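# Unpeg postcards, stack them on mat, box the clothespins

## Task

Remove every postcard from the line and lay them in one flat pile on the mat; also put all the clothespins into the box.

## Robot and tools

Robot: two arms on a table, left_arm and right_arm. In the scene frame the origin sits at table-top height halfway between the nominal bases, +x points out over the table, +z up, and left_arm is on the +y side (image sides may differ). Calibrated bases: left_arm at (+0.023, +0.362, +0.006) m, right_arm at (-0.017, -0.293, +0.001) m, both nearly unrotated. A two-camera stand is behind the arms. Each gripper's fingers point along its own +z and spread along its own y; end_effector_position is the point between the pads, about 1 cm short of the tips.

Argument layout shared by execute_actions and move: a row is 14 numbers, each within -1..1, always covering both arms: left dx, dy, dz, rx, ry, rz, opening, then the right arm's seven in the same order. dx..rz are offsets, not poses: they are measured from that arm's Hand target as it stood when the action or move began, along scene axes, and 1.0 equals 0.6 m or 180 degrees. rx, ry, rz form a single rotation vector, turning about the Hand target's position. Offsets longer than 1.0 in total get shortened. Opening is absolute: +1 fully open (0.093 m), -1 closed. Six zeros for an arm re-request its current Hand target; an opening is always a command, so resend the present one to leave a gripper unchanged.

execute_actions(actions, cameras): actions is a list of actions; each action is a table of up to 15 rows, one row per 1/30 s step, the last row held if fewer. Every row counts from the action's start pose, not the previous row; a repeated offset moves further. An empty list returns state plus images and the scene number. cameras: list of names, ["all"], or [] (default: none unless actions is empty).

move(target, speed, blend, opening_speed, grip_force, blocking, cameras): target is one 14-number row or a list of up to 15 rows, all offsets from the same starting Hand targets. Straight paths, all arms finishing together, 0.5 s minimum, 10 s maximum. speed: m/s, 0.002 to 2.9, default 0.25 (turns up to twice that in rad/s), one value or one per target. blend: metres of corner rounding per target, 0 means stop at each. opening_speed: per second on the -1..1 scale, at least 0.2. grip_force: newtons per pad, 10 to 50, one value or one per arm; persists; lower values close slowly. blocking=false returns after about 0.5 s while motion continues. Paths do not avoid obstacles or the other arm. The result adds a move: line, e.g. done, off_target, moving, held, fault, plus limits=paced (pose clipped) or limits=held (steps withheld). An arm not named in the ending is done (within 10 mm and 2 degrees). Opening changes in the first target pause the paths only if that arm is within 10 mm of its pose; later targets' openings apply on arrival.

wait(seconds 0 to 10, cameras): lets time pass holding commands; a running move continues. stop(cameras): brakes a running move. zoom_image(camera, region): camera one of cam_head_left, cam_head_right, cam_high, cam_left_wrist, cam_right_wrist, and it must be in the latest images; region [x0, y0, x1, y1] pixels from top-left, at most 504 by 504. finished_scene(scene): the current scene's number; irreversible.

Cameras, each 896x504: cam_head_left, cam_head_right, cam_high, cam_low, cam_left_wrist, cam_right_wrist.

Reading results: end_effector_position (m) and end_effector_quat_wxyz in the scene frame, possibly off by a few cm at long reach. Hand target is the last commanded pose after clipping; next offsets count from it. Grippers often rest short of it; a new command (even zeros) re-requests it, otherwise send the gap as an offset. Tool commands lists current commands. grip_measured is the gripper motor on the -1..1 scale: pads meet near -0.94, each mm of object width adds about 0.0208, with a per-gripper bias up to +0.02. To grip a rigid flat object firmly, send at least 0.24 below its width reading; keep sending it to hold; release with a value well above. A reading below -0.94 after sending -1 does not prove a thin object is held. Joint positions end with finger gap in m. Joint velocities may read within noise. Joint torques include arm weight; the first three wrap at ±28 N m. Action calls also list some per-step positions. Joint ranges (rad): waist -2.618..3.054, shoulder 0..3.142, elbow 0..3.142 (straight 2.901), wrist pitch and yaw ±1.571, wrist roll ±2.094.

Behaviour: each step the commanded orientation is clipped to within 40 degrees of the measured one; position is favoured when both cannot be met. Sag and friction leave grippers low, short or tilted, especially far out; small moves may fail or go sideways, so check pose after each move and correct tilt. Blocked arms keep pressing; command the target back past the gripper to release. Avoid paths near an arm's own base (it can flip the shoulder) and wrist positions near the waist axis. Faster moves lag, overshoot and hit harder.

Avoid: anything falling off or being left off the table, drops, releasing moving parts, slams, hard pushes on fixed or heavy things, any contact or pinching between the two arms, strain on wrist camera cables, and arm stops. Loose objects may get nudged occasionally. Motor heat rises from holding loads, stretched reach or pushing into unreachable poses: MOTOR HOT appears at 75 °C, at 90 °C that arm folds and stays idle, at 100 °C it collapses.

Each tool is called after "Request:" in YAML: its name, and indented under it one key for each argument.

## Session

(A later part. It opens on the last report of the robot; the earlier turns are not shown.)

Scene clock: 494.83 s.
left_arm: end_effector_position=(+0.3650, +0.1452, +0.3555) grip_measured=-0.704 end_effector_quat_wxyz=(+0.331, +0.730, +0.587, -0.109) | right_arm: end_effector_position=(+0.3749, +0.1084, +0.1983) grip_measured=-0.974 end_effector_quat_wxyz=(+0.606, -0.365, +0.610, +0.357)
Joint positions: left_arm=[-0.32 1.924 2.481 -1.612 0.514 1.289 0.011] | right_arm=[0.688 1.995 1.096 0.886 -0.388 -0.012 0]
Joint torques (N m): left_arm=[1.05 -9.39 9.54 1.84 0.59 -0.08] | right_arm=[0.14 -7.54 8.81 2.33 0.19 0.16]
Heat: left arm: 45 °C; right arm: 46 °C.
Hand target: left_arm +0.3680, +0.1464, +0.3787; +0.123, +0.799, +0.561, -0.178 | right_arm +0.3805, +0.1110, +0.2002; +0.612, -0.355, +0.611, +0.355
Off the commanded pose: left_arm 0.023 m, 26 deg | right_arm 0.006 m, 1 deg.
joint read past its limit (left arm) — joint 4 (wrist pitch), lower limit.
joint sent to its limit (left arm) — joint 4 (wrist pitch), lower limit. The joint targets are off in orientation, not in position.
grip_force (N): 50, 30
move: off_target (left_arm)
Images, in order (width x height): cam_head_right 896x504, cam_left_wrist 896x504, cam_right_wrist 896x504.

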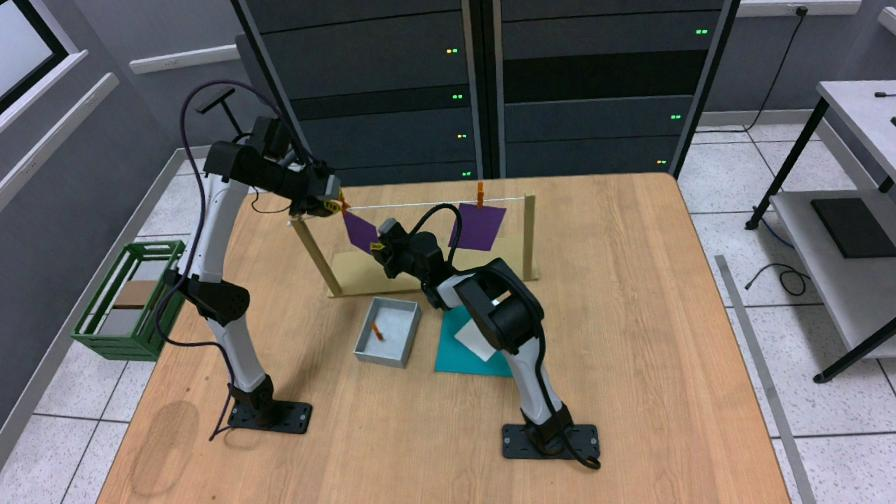

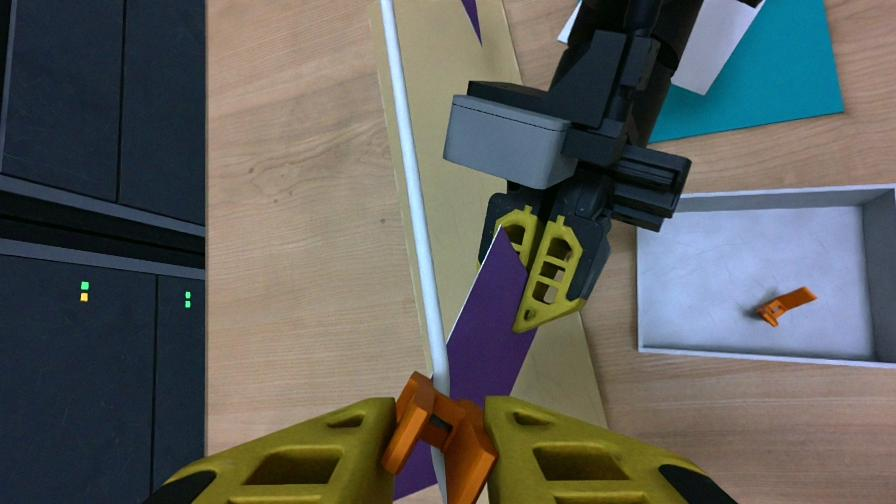

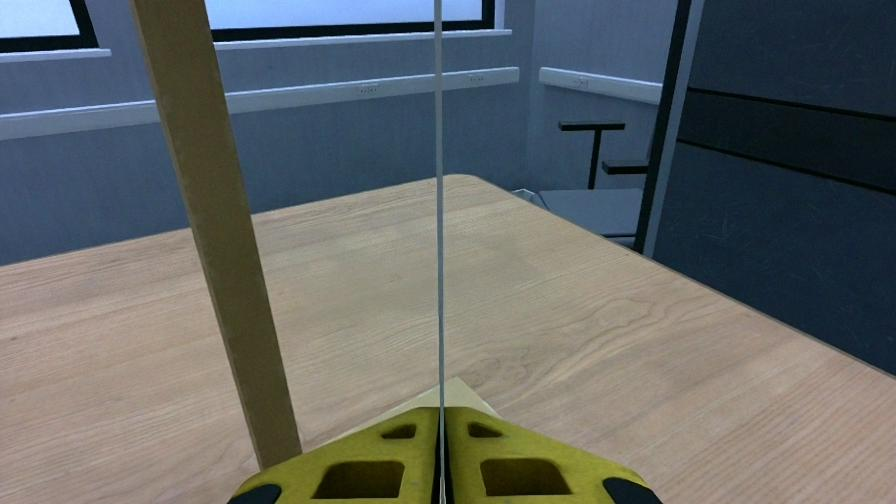

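Request:
move:
  target:
    - [-0.02,0.03,0.0,0,0,0,-1,-0.067,-0.067,-0.033,0,0,0,-1]
    - [-0.113,0.05,-0.015,0,0,0.1,-1,-0.184,-0.318,0.0,-0.15,-0.12,0.02,-1]
    - [-0.222,-0.045,-0.3,-0.029,-0.005,0.332,-1,-0.264,-0.477,-0.167,-0.383,-0.323,0.043,-1]
  blend: [0.01,0.03,0]
  cameras: ["cam_head_right","cam_low","cam_left_wrist"]

Scene clock: 514.47 s.
left_arm: end_effector_position=(+0.2340, +0.1206, +0.1928) grip_measured=-0.704 end_effector_quat_wxyz=(+0.214, +0.413, +0.879, -0.106) | right_arm: end_effector_position=(+0.2230, -0.1741, +0.1003) grip_measured=-0.975 end_effector_quat_wxyz=(-0.496, +0.779, -0.325, +0.203)
Joint positions: left_arm=[-0.798 1.334 1.219 -0.974 0.029 0.033 0.011] | right_arm=[0.09 0.799 0.179 0.07 -0.624 -1.909 0]
Joint torques (N m): left_arm=[-0.35 -6.91 6.28 2 0.01 -0.12] | right_arm=[-0.8 -1.07 7.06 1.91 -0.4 0.01]
Heat: left arm: 48 °C; right arm: 46 °C.
Hand target: left_arm +0.2348, +0.1193, +0.1988; +0.235, +0.409, +0.875, -0.111 | right_arm +0.2221, -0.1752, +0.0999; -0.495, +0.780, -0.322, +0.206
Off the commanded pose: left_arm 0.006 m, 2 deg | right_arm 0.002 m, 0 deg.
grip_force (N): 50, 30
move: done
Images, in order (width x height): cam_head_right 896x504, cam_low 896x504, cam_left_wrist 896x504.

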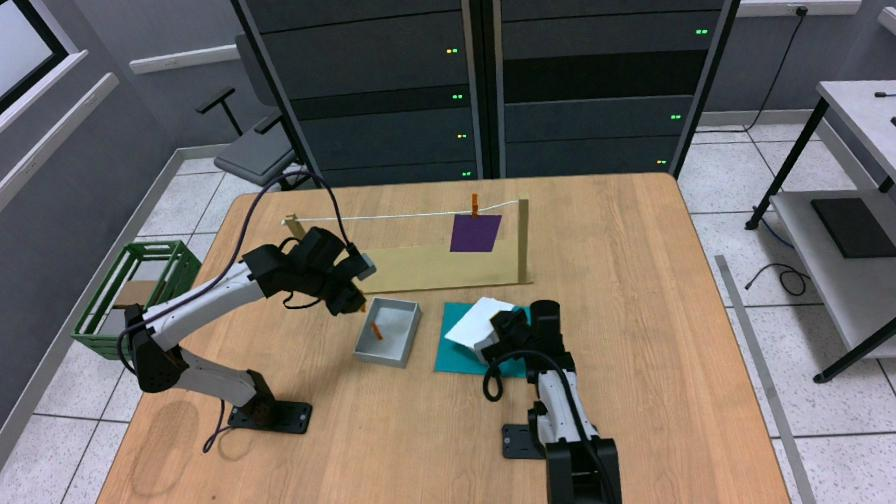

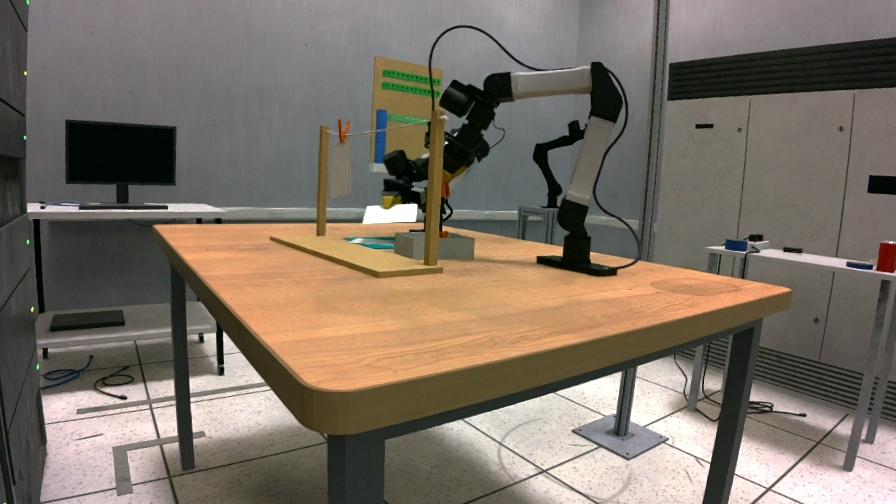

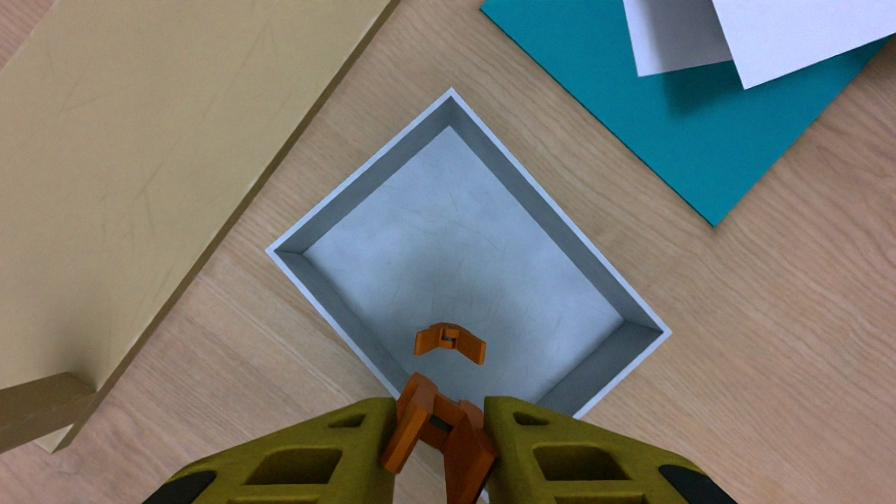

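Request:
move:
  target:
    - [0.025,-0.045,-0.1,0,0,0,-1,0,0,-0.05,0,0,0,-1]
    - [0.025,-0.047,-0.25,0,0,0,-1,0,0,-0.113,0,0,0,-1]
    - [0.025,-0.047,-0.25,0,0,0,0.1,0,0,-0.113,0,0,0,-0.75]
    - [0.025,-0.047,0.0,0,0,0,0.1,-0.05,-0.05,-0.09,0,0,0,-0.75]
    - [0,0.1,0.2,0,0,0,0.1,-0.05,-0.06,0.1,0,0,0,-0.75]
  speed: 0.12
  blend: [0.02,0,0,0,0]
  opening_speed: 1
  cameras: ["cam_head_left","cam_head_right","cam_left_wrist","cam_right_wrist"]

Scene clock: 530.53 s.
left_arm: end_effector_position=(+0.2363, +0.1780, +0.3078) grip_measured=+0.098 end_effector_quat_wxyz=(+0.222, +0.408, +0.879, -0.105) | right_arm: end_effector_position=(+0.1938, -0.2133, +0.1489) grip_measured=-0.752 end_effector_quat_wxyz=(-0.484, +0.772, -0.353, +0.211)
Joint positions: left_arm=[-0.609 1.349 1.719 -1.455 0.107 0.193 0.05] | right_arm=[-0.202 0.532 0.378 -0.539 -0.809 -2.095 0.009]
Joint torques (N m): left_arm=[0.7 -4.3 9.11 1.5 0.28 0.05] | right_arm=[-0.64 0.27 9.74 1.65 -0.86 -0.06]
Heat: left arm: 46 °C; right arm: 46 °C.
Hand target: left_arm +0.2348, +0.1793, +0.3188; +0.235, +0.409, +0.875, -0.111 | right_arm +0.1921, -0.2112, +0.1599; -0.496, +0.780, -0.322, +0.206
Off the commanded pose: left_arm 0.011 m, 2 deg | right_arm 0.011 m, 4 deg.
joint sent to its limit (right arm) — joint 6 (wrist roll), lower limit. The joint targets still meet the commanded pose.
grip_force (N): 50, 30
move: off_target (left_arm, right_arm); target 3's new opening was sent with left_arm's hand 0.011 m and 1 deg from that target
Images, in order (width x height): cam_head_left 896x504, cam_head_right 896x504, cam_left_wrist 896x504, cam_right_wrist 896x504.

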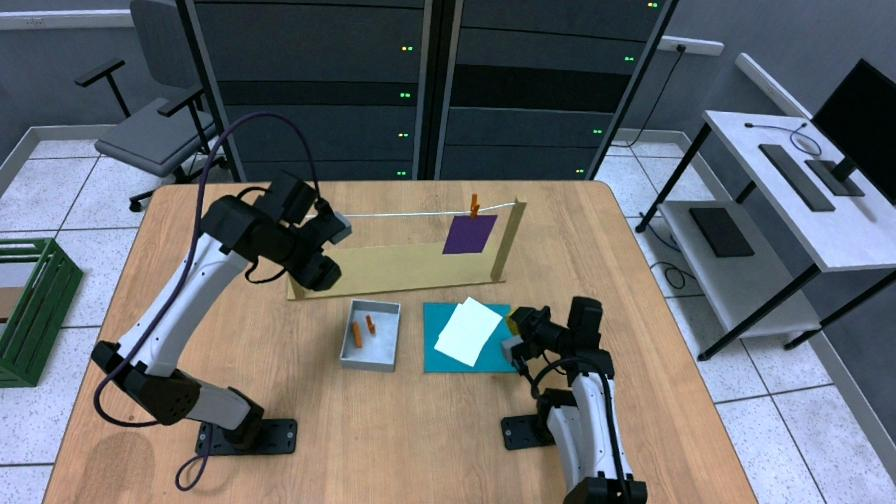

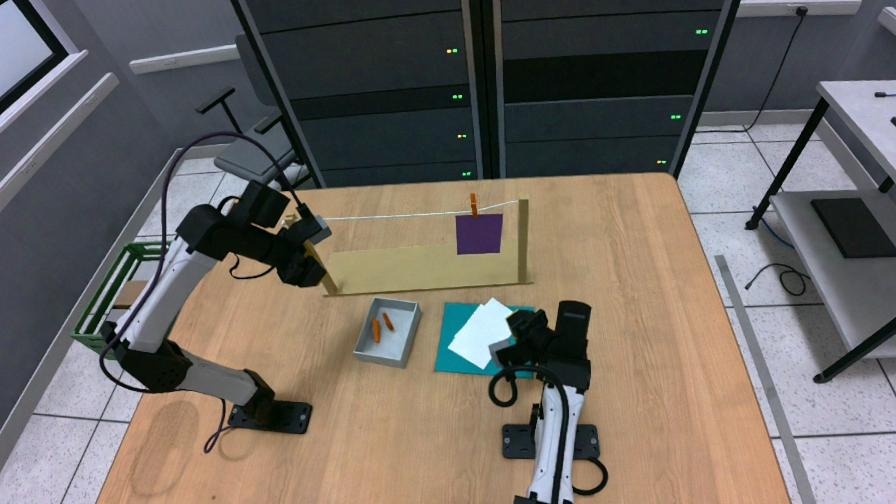

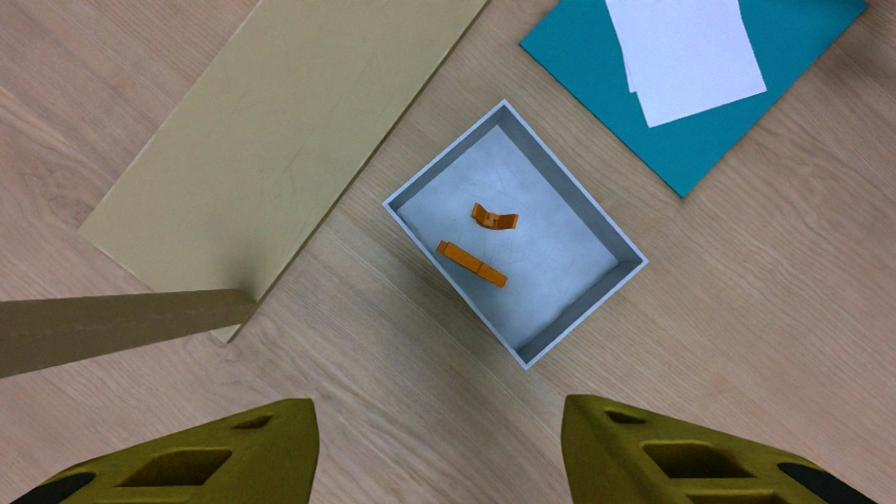

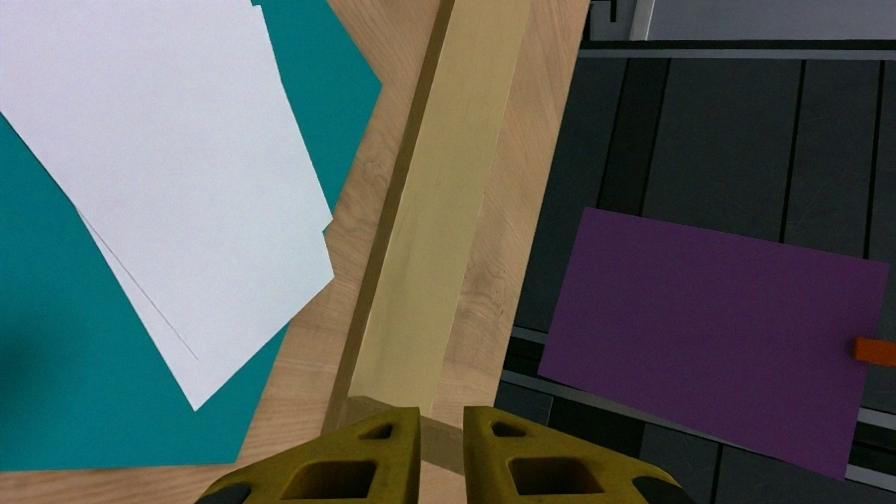

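Request:
move:
  target:
    - [0,0,0,0,0,0,-0.1,0.03,0,0.3,0,0,0,0.5]
    - [0.184,-0.344,-0.198,-0.273,-0.191,-0.05,-0.1,0.33,0.05,0.375,-0.086,0.365,-0.045,0.5]
  blend: [0.03,0]
  cameras: ["cam_head_right","cam_head_left","cam_left_wrist","cam_right_wrist"]

Scene clock: 550.17 s.
left_arm: end_effector_position=(+0.3468, -0.0222, +0.2022) grip_measured=-0.098 end_effector_quat_wxyz=(+0.612, +0.353, +0.617, -0.348) | right_arm: end_effector_position=(+0.3892, -0.1830, +0.3836) grip_measured=+0.498 end_effector_quat_wxyz=(-0.404, +0.709, -0.578, +0.020)
Joint positions: left_arm=[-0.749 1.796 0.807 0.979 0.248 0.006 0.04] | right_arm=[0.06 1.955 2.603 -1.556 -0.548 -1.526 0.069]
Joint torques (N m): left_arm=[-0.4 -6.42 7.24 2.92 0.13 -0.1] | right_arm=[-0.57 -5.93 6.64 1.51 -0.73 0.13]
Heat: left arm: 47 °C; right arm: 47 °C.
Hand target: left_arm +0.3452, -0.0271, +0.1998; +0.612, +0.354, +0.612, -0.354 | right_arm +0.3901, -0.1811, +0.3849; -0.130, +0.799, -0.562, -0.173
Off the commanded pose: left_arm 0.006 m, 1 deg | right_arm 0.002 m, 41 deg; orientation clipped.
joint sent to its limit (right arm) — joint 4 (wrist pitch), lower limit. The joint targets are off in orientation, not in position.
grip_force (N): 50, 30
move: off_target (right_arm); blend cut to 0 m at target 1; limits=paced
Images, in order (width x height): cam_head_left 896x504, cam_head_right 896x504, cam_left_wrist 896x504, cam_right_wrist 896x504.

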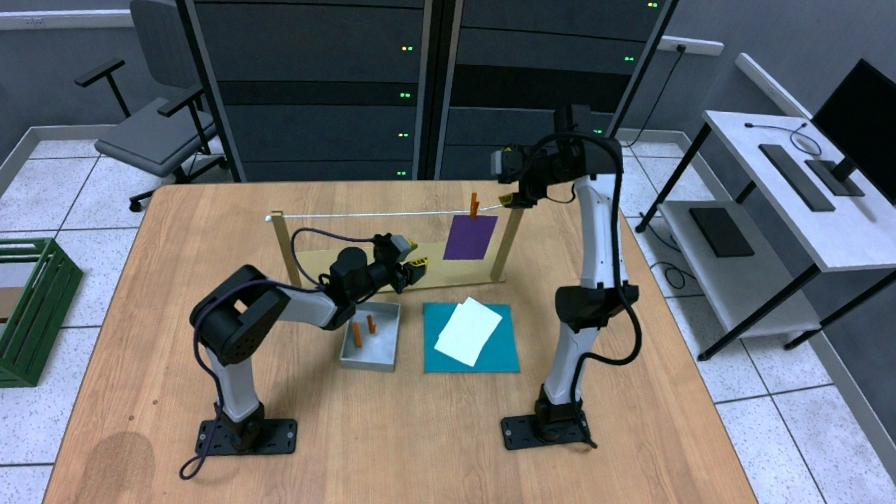

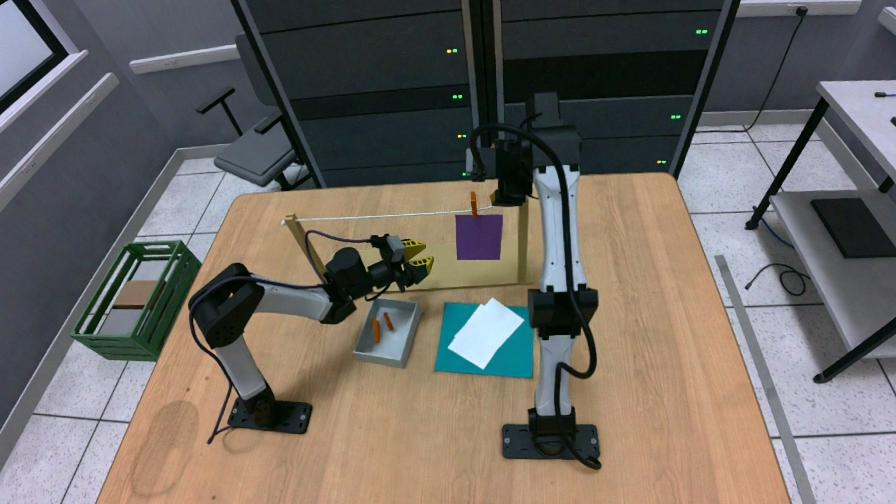

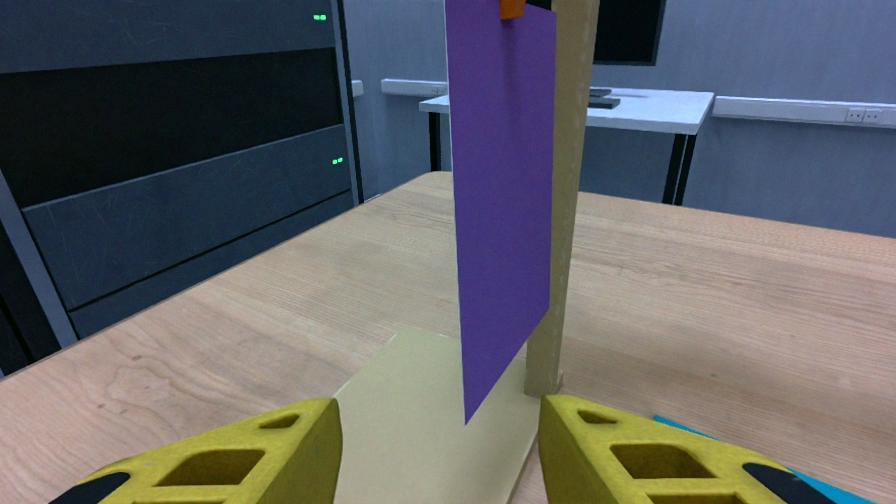

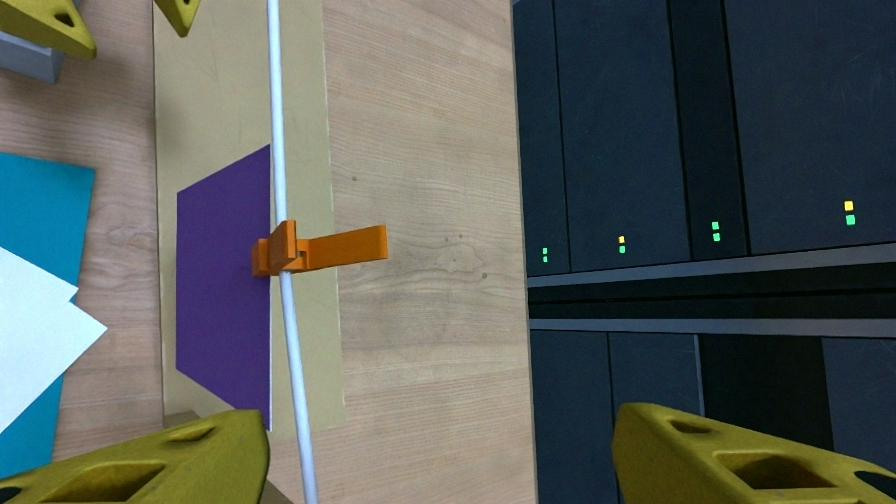

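Request:
move:
  target:
    - [-0.017,-0.01,0,0,0,0,-0.1,0,0,0,0,0,0,0.5]
    - [0.057,-0.133,0,0,0,0,-0.1,0,0,0,0,0,0,0.5]
  speed: 0.12
  blend: [0.005,0]
  cameras: ["cam_left_wrist","cam_right_wrist"]

Scene clock: 558.83 s.
left_arm: end_effector_position=(+0.3754, -0.0996, +0.1987) grip_measured=-0.098 end_effector_quat_wxyz=(+0.610, +0.358, +0.611, -0.354) | right_arm: end_effector_position=(+0.3890, -0.1826, +0.3839) grip_measured=+0.498 end_effector_quat_wxyz=(-0.405, +0.708, -0.578, +0.019)
Joint positions: left_arm=[-0.824 2.047 1.149 0.894 0.193 0.005 0.04] | right_arm=[0.06 1.955 2.603 -1.556 -0.552 -1.524 0.069]
Joint torques (N m): left_arm=[-0.27 -9.06 10.43 2.45 -0.05 -0.1] | right_arm=[-0.53 -6.04 6.39 1.5 -0.79 0.15]
Heat: left arm: 47 °C; right arm: 47 °C.
Hand target: left_arm +0.3794, -0.1069, +0.2000; +0.612, +0.354, +0.612, -0.354 | right_arm +0.3901, -0.1811, +0.3849; -0.130, +0.799, -0.562, -0.173
Off the commanded pose: left_arm 0.008 m, 1 deg | right_arm 0.002 m, 40 deg.
joint sent to its limit (right arm) — joint 4 (wrist pitch), lower limit. The joint targets are off in orientation, not in position.
grip_force (N): 50, 30
move: off_target (right_arm)
Images, in order (width x height): cam_left_wrist 896x504, cam_right_wrist 896x504.

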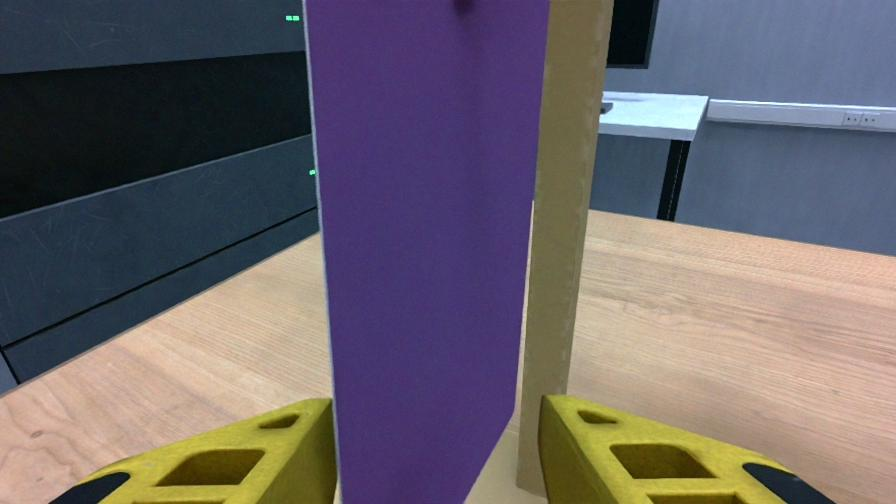

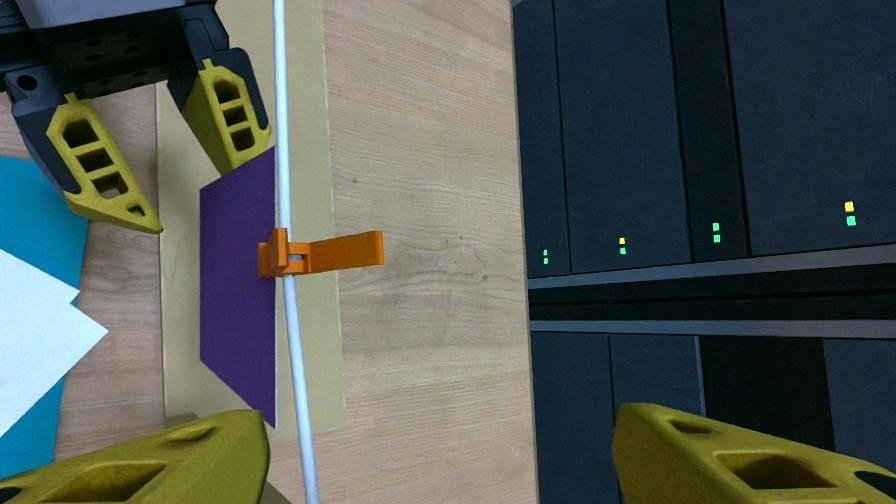

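Request:
move:
  target:
    - [-0.025,0.043,0,0,0,0,-0.1,0,0,0,0,0,0,0.5]
    - [-0.008,0.053,0,0,0,0,-0.1,0,0,0,0,0,0,0.5]
    - [0.017,0.009,0,0,0,0,-0.1,0,0,0,0,0,0,0.5]
  speed: 0.12
  cameras: ["cam_left_wrist","cam_right_wrist"]

Scene clock: 567.90 s.
left_arm: end_effector_position=(+0.3868, -0.0947, +0.2008) grip_measured=-0.098 end_effector_quat_wxyz=(+0.613, +0.356, +0.611, -0.353) | right_arm: end_effector_position=(+0.3890, -0.1826, +0.3839) grip_measured=+0.498 end_effector_quat_wxyz=(-0.405, +0.708, -0.578, +0.019)
Joint positions: left_arm=[-0.798 2.056 1.169 0.888 0.214 0.005 0.04] | right_arm=[0.06 1.955 2.603 -1.556 -0.552 -1.524 0.069]
Joint torques (N m): left_arm=[-0.31 -9.18 9.92 2.44 0.01 -0.11] | right_arm=[-0.75 -5.91 6.41 1.52 -0.79 0.14]
Heat: left arm: 48 °C; right arm: 47 °C.
Hand target: left_arm +0.3895, -0.1015, +0.2000; +0.612, +0.354, +0.612, -0.354 | right_arm +0.3901, -0.1811, +0.3849; -0.130, +0.799, -0.562, -0.173
Off the commanded pose: left_arm 0.007 m, 0 deg | right_arm 0.002 m, 40 deg.
joint sent to its limit (right arm) — joint 4 (wrist pitch), lower limit. The joint targets are off in orientation, not in position.
grip_force (N): 50, 30
move: off_target (right_arm)
Images, in order (width x height): cam_left_wrist 896x504, cam_right_wrist 896x504.

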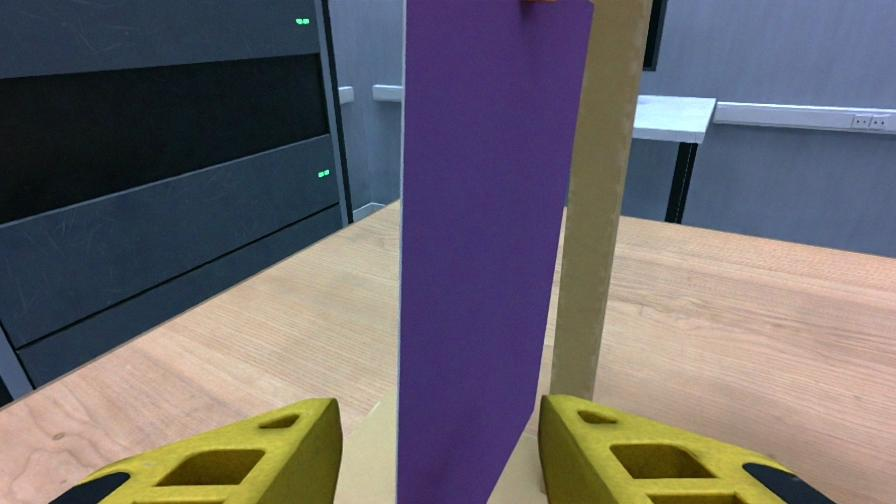

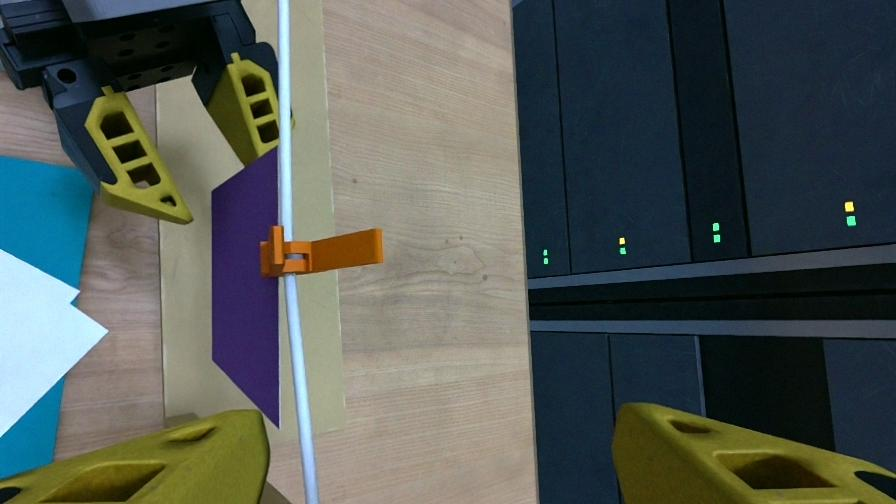

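Request:
move:
  target:
    - [0.017,-0.029,0,0,0,0,-0.1,0,0,0,0,0,0,0.5]
    - [0.017,-0.029,0,0,0,0,-1,0,0,0,0,0,0,0.5]
  speed: 0.12
  grip_force: [30,50]
  cameras: ["cam_left_wrist","cam_right_wrist"]

Scene clock: 578.03 s.
left_arm: end_effector_position=(+0.3953, -0.1120, +0.1995) grip_measured=-0.974 end_effector_quat_wxyz=(+0.611, +0.359, +0.611, -0.355) | right_arm: end_effector_position=(+0.3890, -0.1826, +0.3839) grip_measured=+0.498 end_effector_quat_wxyz=(-0.405, +0.708, -0.578, +0.019)
Joint positions: left_arm=[-0.807 2.115 1.263 0.849 0.21 0.005 0] | right_arm=[0.06 1.955 2.603 -1.556 -0.552 -1.524 0.069]
Joint torques (N m): left_arm=[-0.25 -9.61 10.73 2.45 -0.04 -0.11] | right_arm=[-0.85 -5.86 6.39 1.5 -0.77 0.13]
Heat: left arm: 48 °C; right arm: 47 °C.
Hand target: left_arm +0.3998, -0.1189, +0.2000; +0.612, +0.354, +0.612, -0.354 | right_arm +0.3901, -0.1811, +0.3849; -0.130, +0.799, -0.562, -0.173
Off the commanded pose: left_arm 0.008 m, 1 deg | right_arm 0.002 m, 40 deg.
joint sent to its limit (right arm) — joint 4 (wrist pitch), lower limit. The joint targets are off in orientation, not in position.
grip_force (N): 30, 50
move: off_target (right_arm)
Images, in order (width x height): cam_left_wrist 896x504, cam_right_wrist 896x504.

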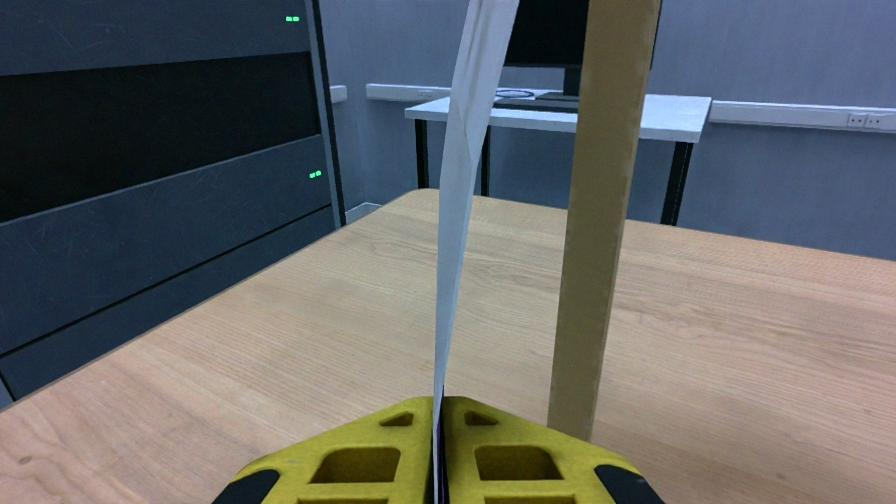

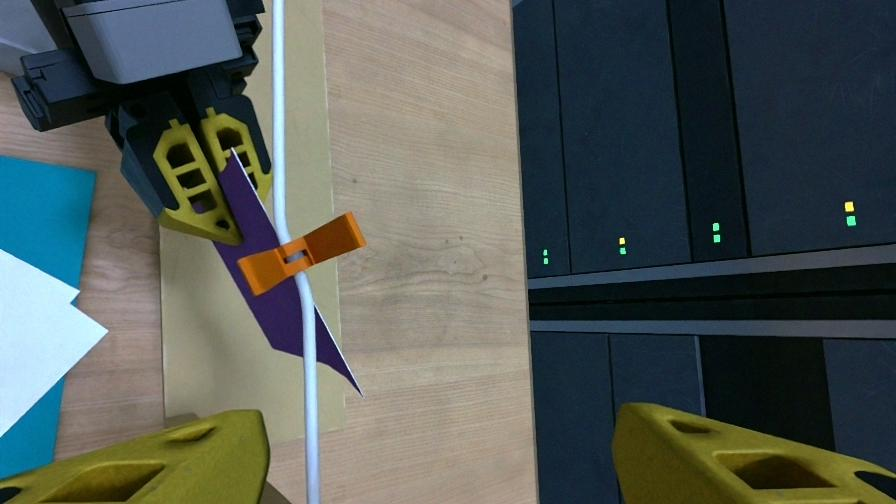

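Request:
move:
  target:
    - [0,0,0,0,0,0,-1,-0.04,0.01,-0.03,0,0,0,0.5]
    - [0,0,0,0,0,0,-1,-0.015,0.05,-0.085,0,0,0,0.5]
  speed: 0.12
  blend: [0.01,0]
  cameras: ["cam_right_wrist"]

Scene clock: 593.03 s.
left_arm: end_effector_position=(+0.3953, -0.1120, +0.1995) grip_measured=-0.974 end_effector_quat_wxyz=(+0.611, +0.359, +0.611, -0.355) | right_arm: end_effector_position=(+0.3811, -0.1522, +0.3347) grip_measured=+0.498 end_effector_quat_wxyz=(-0.348, +0.734, -0.582, -0.044)
Joint positions: left_arm=[-0.807 2.115 1.263 0.849 0.21 0.005 0] | right_arm=[0.141 1.96 2.447 -1.556 -0.534 -1.524 0.069]
Joint torques (N m): left_arm=[-0.27 -9.61 10.67 2.45 -0.04 -0.12] | right_arm=[0.01 -6.93 6.11 1.27 -0.47 0.09]
Heat: left arm: 50 °C; right arm: 46 °C.
Hand target: left_arm +0.3998, -0.1189, +0.2000; +0.612, +0.354, +0.612, -0.354 | right_arm +0.3811, -0.1512, +0.3339; -0.130, +0.799, -0.562, -0.173
Off the commanded pose: left_arm 0.008 m, 1 deg | right_arm 0.001 m, 30 deg.
joint sent to its limit (right arm) — joint 4 (wrist pitch), lower limit. The joint targets are off in orientation, not in position.
grip_force (N): 30, 50
move: off_target (right_arm)
Images, in order (width x height): cam_right_wrist 896x504.

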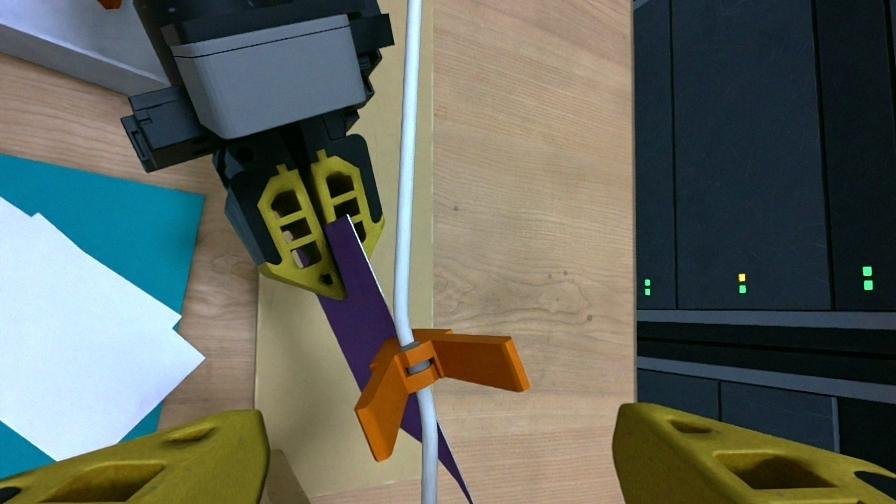

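Request:
move:
  target:
    - [0,0,0,0,0,0,-1,0.004,0.013,-0.022,0,0,0,0.5]
    - [0,0,0,0,0,0,-1,0.004,0.013,-0.022,0,0,0,-0.95]
  speed: 0.1
  opening_speed: 1
  cameras: ["cam_right_wrist"]

Request:
move:
  target: [0,0,0,0,0,0,-1,0,-0.01,0.11,0,0,0,-1]
  speed: 0.1
  cameras: ["cam_left_wrist","cam_right_wrist","cam_head_right"]

Scene clock: 604.13 s.
left_arm: end_effector_position=(+0.3955, -0.1123, +0.1998) grip_measured=-0.974 end_effector_quat_wxyz=(+0.610, +0.359, +0.611, -0.355) | right_arm: end_effector_position=(+0.3807, -0.1467, +0.3262) grip_measured=-0.947 end_effector_quat_wxyz=(-0.334, +0.739, -0.583, -0.049)
Joint positions: left_arm=[-0.807 2.115 1.265 0.846 0.21 0.005 0] | right_arm=[0.16 1.976 2.447 -1.566 -0.518 -1.524 0]
Joint torques (N m): left_arm=[-0.25 -9.58 10.51 2.49 -0.03 -0.11] | right_arm=[0.46 -6.46 5.14 1.36 -0.47 0.06]
Heat: left arm: 51 °C; right arm: 45 °C.
Hand target: left_arm +0.3998, -0.1188, +0.1998; +0.612, +0.354, +0.612, -0.354 | right_arm +0.3835, -0.1433, +0.3207; -0.130, +0.799, -0.562, -0.173
Off the commanded pose: left_arm 0.008 m, 1 deg | right_arm 0.007 m, 28 deg.
joint read past its limit (right arm) — joint 4 (wrist pitch), lower limit.
joint sent to its limit (right arm) — joint 4 (wrist pitch), lower limit. The joint targets are off in orientation, not in position.
grip_force (N): 30, 50
move: off_target (right_arm); target 2's new opening was sent with right_arm's hand 0.007 m and 29 deg from that target
Images, in order (width x height): cam_right_wrist 896x504.

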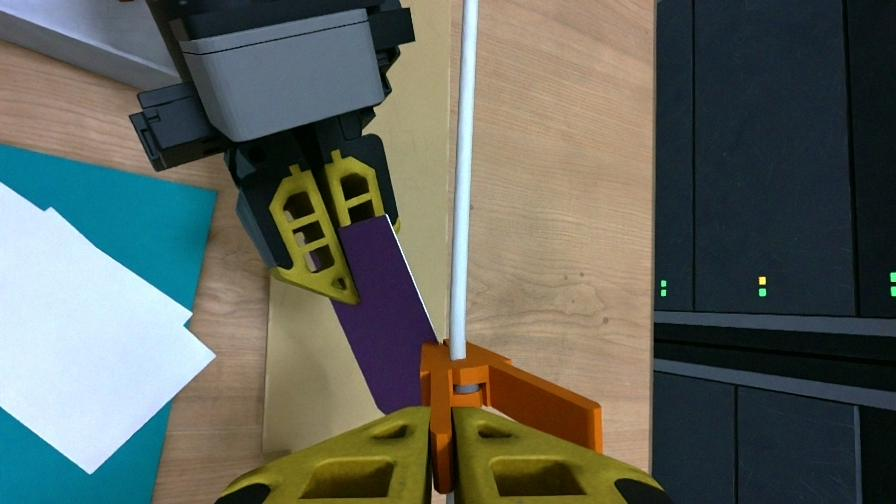

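Scene clock: 606.93 s.
left_arm: end_effector_position=(+0.3979, -0.1149, +0.2084) grip_measured=-0.974 end_effector_quat_wxyz=(+0.617, +0.356, +0.604, -0.357) | right_arm: end_effector_position=(+0.3833, -0.1523, +0.3630) grip_measured=-0.968 end_effector_quat_wxyz=(-0.373, +0.713, -0.593, -0.021)
Joint positions: left_arm=[-0.807 2.118 1.288 0.846 0.21 0.005 0] | right_arm=[0.147 1.988 2.598 -1.588 -0.516 -1.451 0]
Joint torques (N m): left_arm=[-0.24 -10.02 8.59 2.48 -0.04 -0.11] | right_arm=[-0.92 -8.28 9.33 1.76 -0.99 0.16]
Heat: left arm: 51 °C; right arm: 46 °C.
Hand target: left_arm +0.3998, -0.1189, +0.1998; +0.612, +0.354, +0.612, -0.354 | right_arm +0.3835, -0.1493, +0.3867; -0.130, +0.799, -0.562, -0.173
Off the commanded pose: left_arm 0.010 m, 1 deg | right_arm 0.024 m, 35 deg.
joint read past its limit (right arm) — joint 4 (wrist pitch), lower limit.
joint sent to its limit (right arm) — joint 4 (wrist pitch), lower limit. The joint targets are off in orientation, not in position.
grip_force (N): 30, 50
move: off_target (right_arm)
Images, in order (width x height): cam_head_right 896x504, cam_left_wrist 896x504, cam_right_wrist 896x504.

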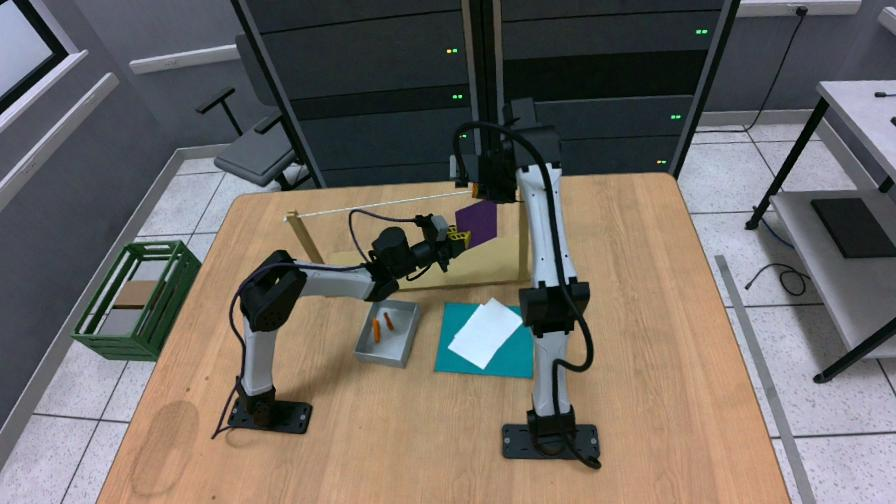

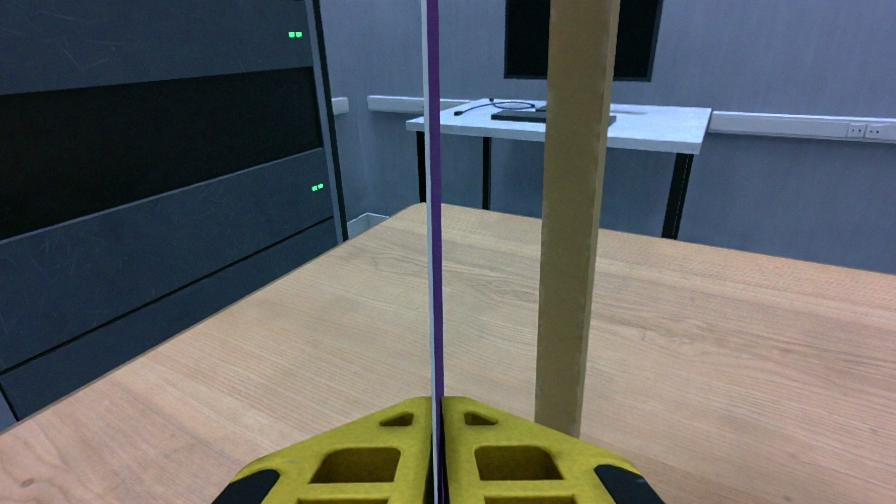

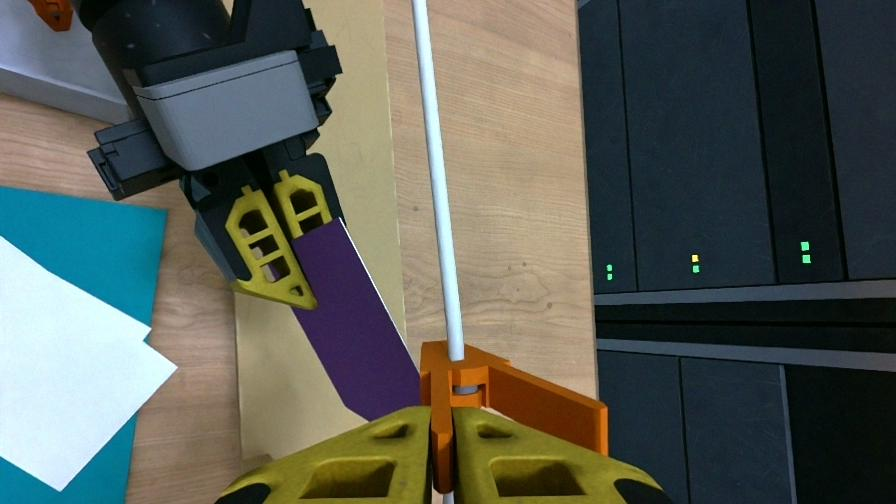

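Request:
move:
  target:
    - [0,0,0,0,0,0,-1,0,0.01,-0.1,0,0,0,-1]
    - [0,0,0,0,0,0,-1,0,0.01,-0.1,0,0,0,0.5]
    - [0,0,0,0,0,0,-1,0,-0.02,-0.05,0,0,0,0.5]
  speed: 0.1
  opening_speed: 1
  cameras: ["cam_right_wrist","cam_left_wrist"]

Scene clock: 622.00 s.
left_arm: end_effector_position=(+0.3979, -0.1150, +0.2058) grip_measured=-0.974 end_effector_quat_wxyz=(+0.614, +0.357, +0.608, -0.356) | right_arm: end_effector_position=(+0.3891, -0.1616, +0.3355) grip_measured=+0.498 end_effector_quat_wxyz=(-0.346, +0.718, -0.603, -0.038)
Joint positions: left_arm=[-0.807 2.118 1.288 0.835 0.21 0.005 0] | right_arm=[0.121 1.988 2.496 -1.57 -0.519 -1.49 0.069]
Joint torques (N m): left_arm=[-0.23 -9.92 8.58 2.61 -0.05 -0.12] | right_arm=[-0.64 -10.33 7.12 1.41 -0.75 -0.15]
Heat: left arm: 51 °C; right arm: 46 °C.
Hand target: left_arm +0.3998, -0.1189, +0.1997; +0.612, +0.354, +0.612, -0.354 | right_arm +0.3835, -0.1613, +0.3567; -0.130, +0.799, -0.561, -0.173
Off the commanded pose: left_arm 0.007 m, 1 deg | right_arm 0.022 m, 31 deg.
joint read past its limit (right arm) — joint 4 (wrist pitch), lower limit.
joint sent to its limit (right arm) — joint 4 (wrist pitch), lower limit. The joint targets are off in orientation, not in position.
grip_force (N): 30, 50
move: off_target (right_arm); target 2's new opening was sent with right_arm's hand 0.005 m and 29 deg from that target
Images, in order (width x height): cam_left_wrist 896x504, cam_right_wrist 896x504.

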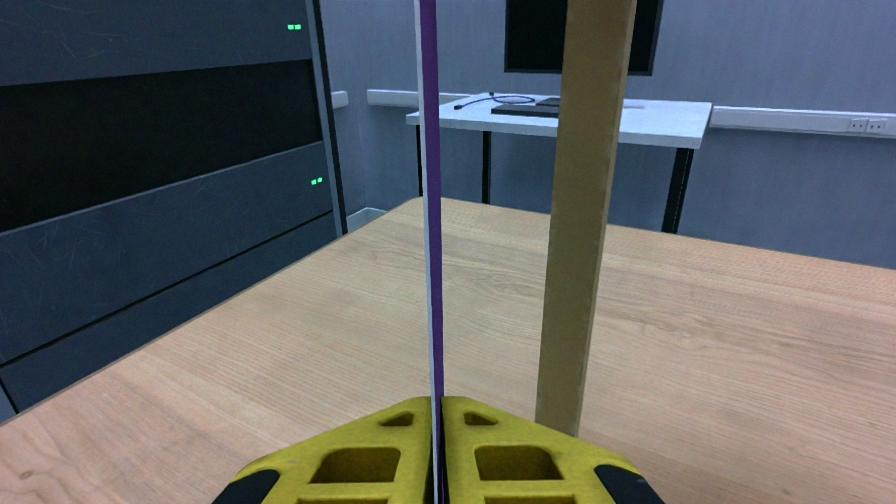

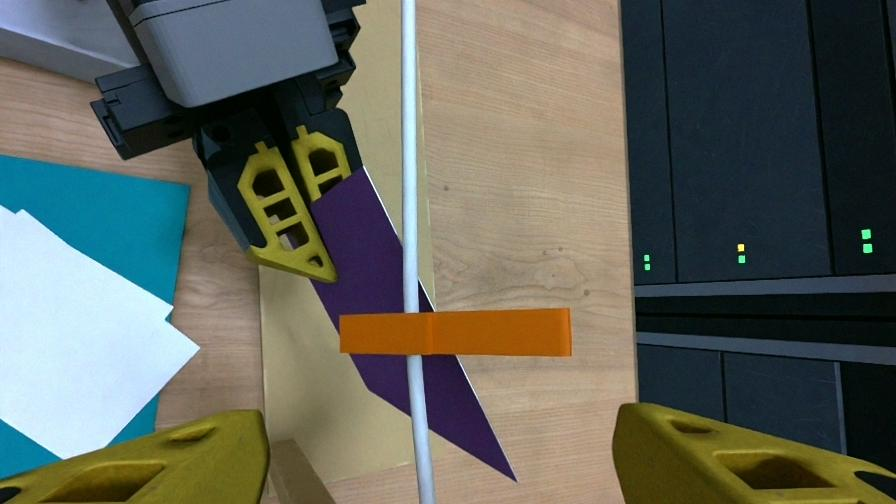

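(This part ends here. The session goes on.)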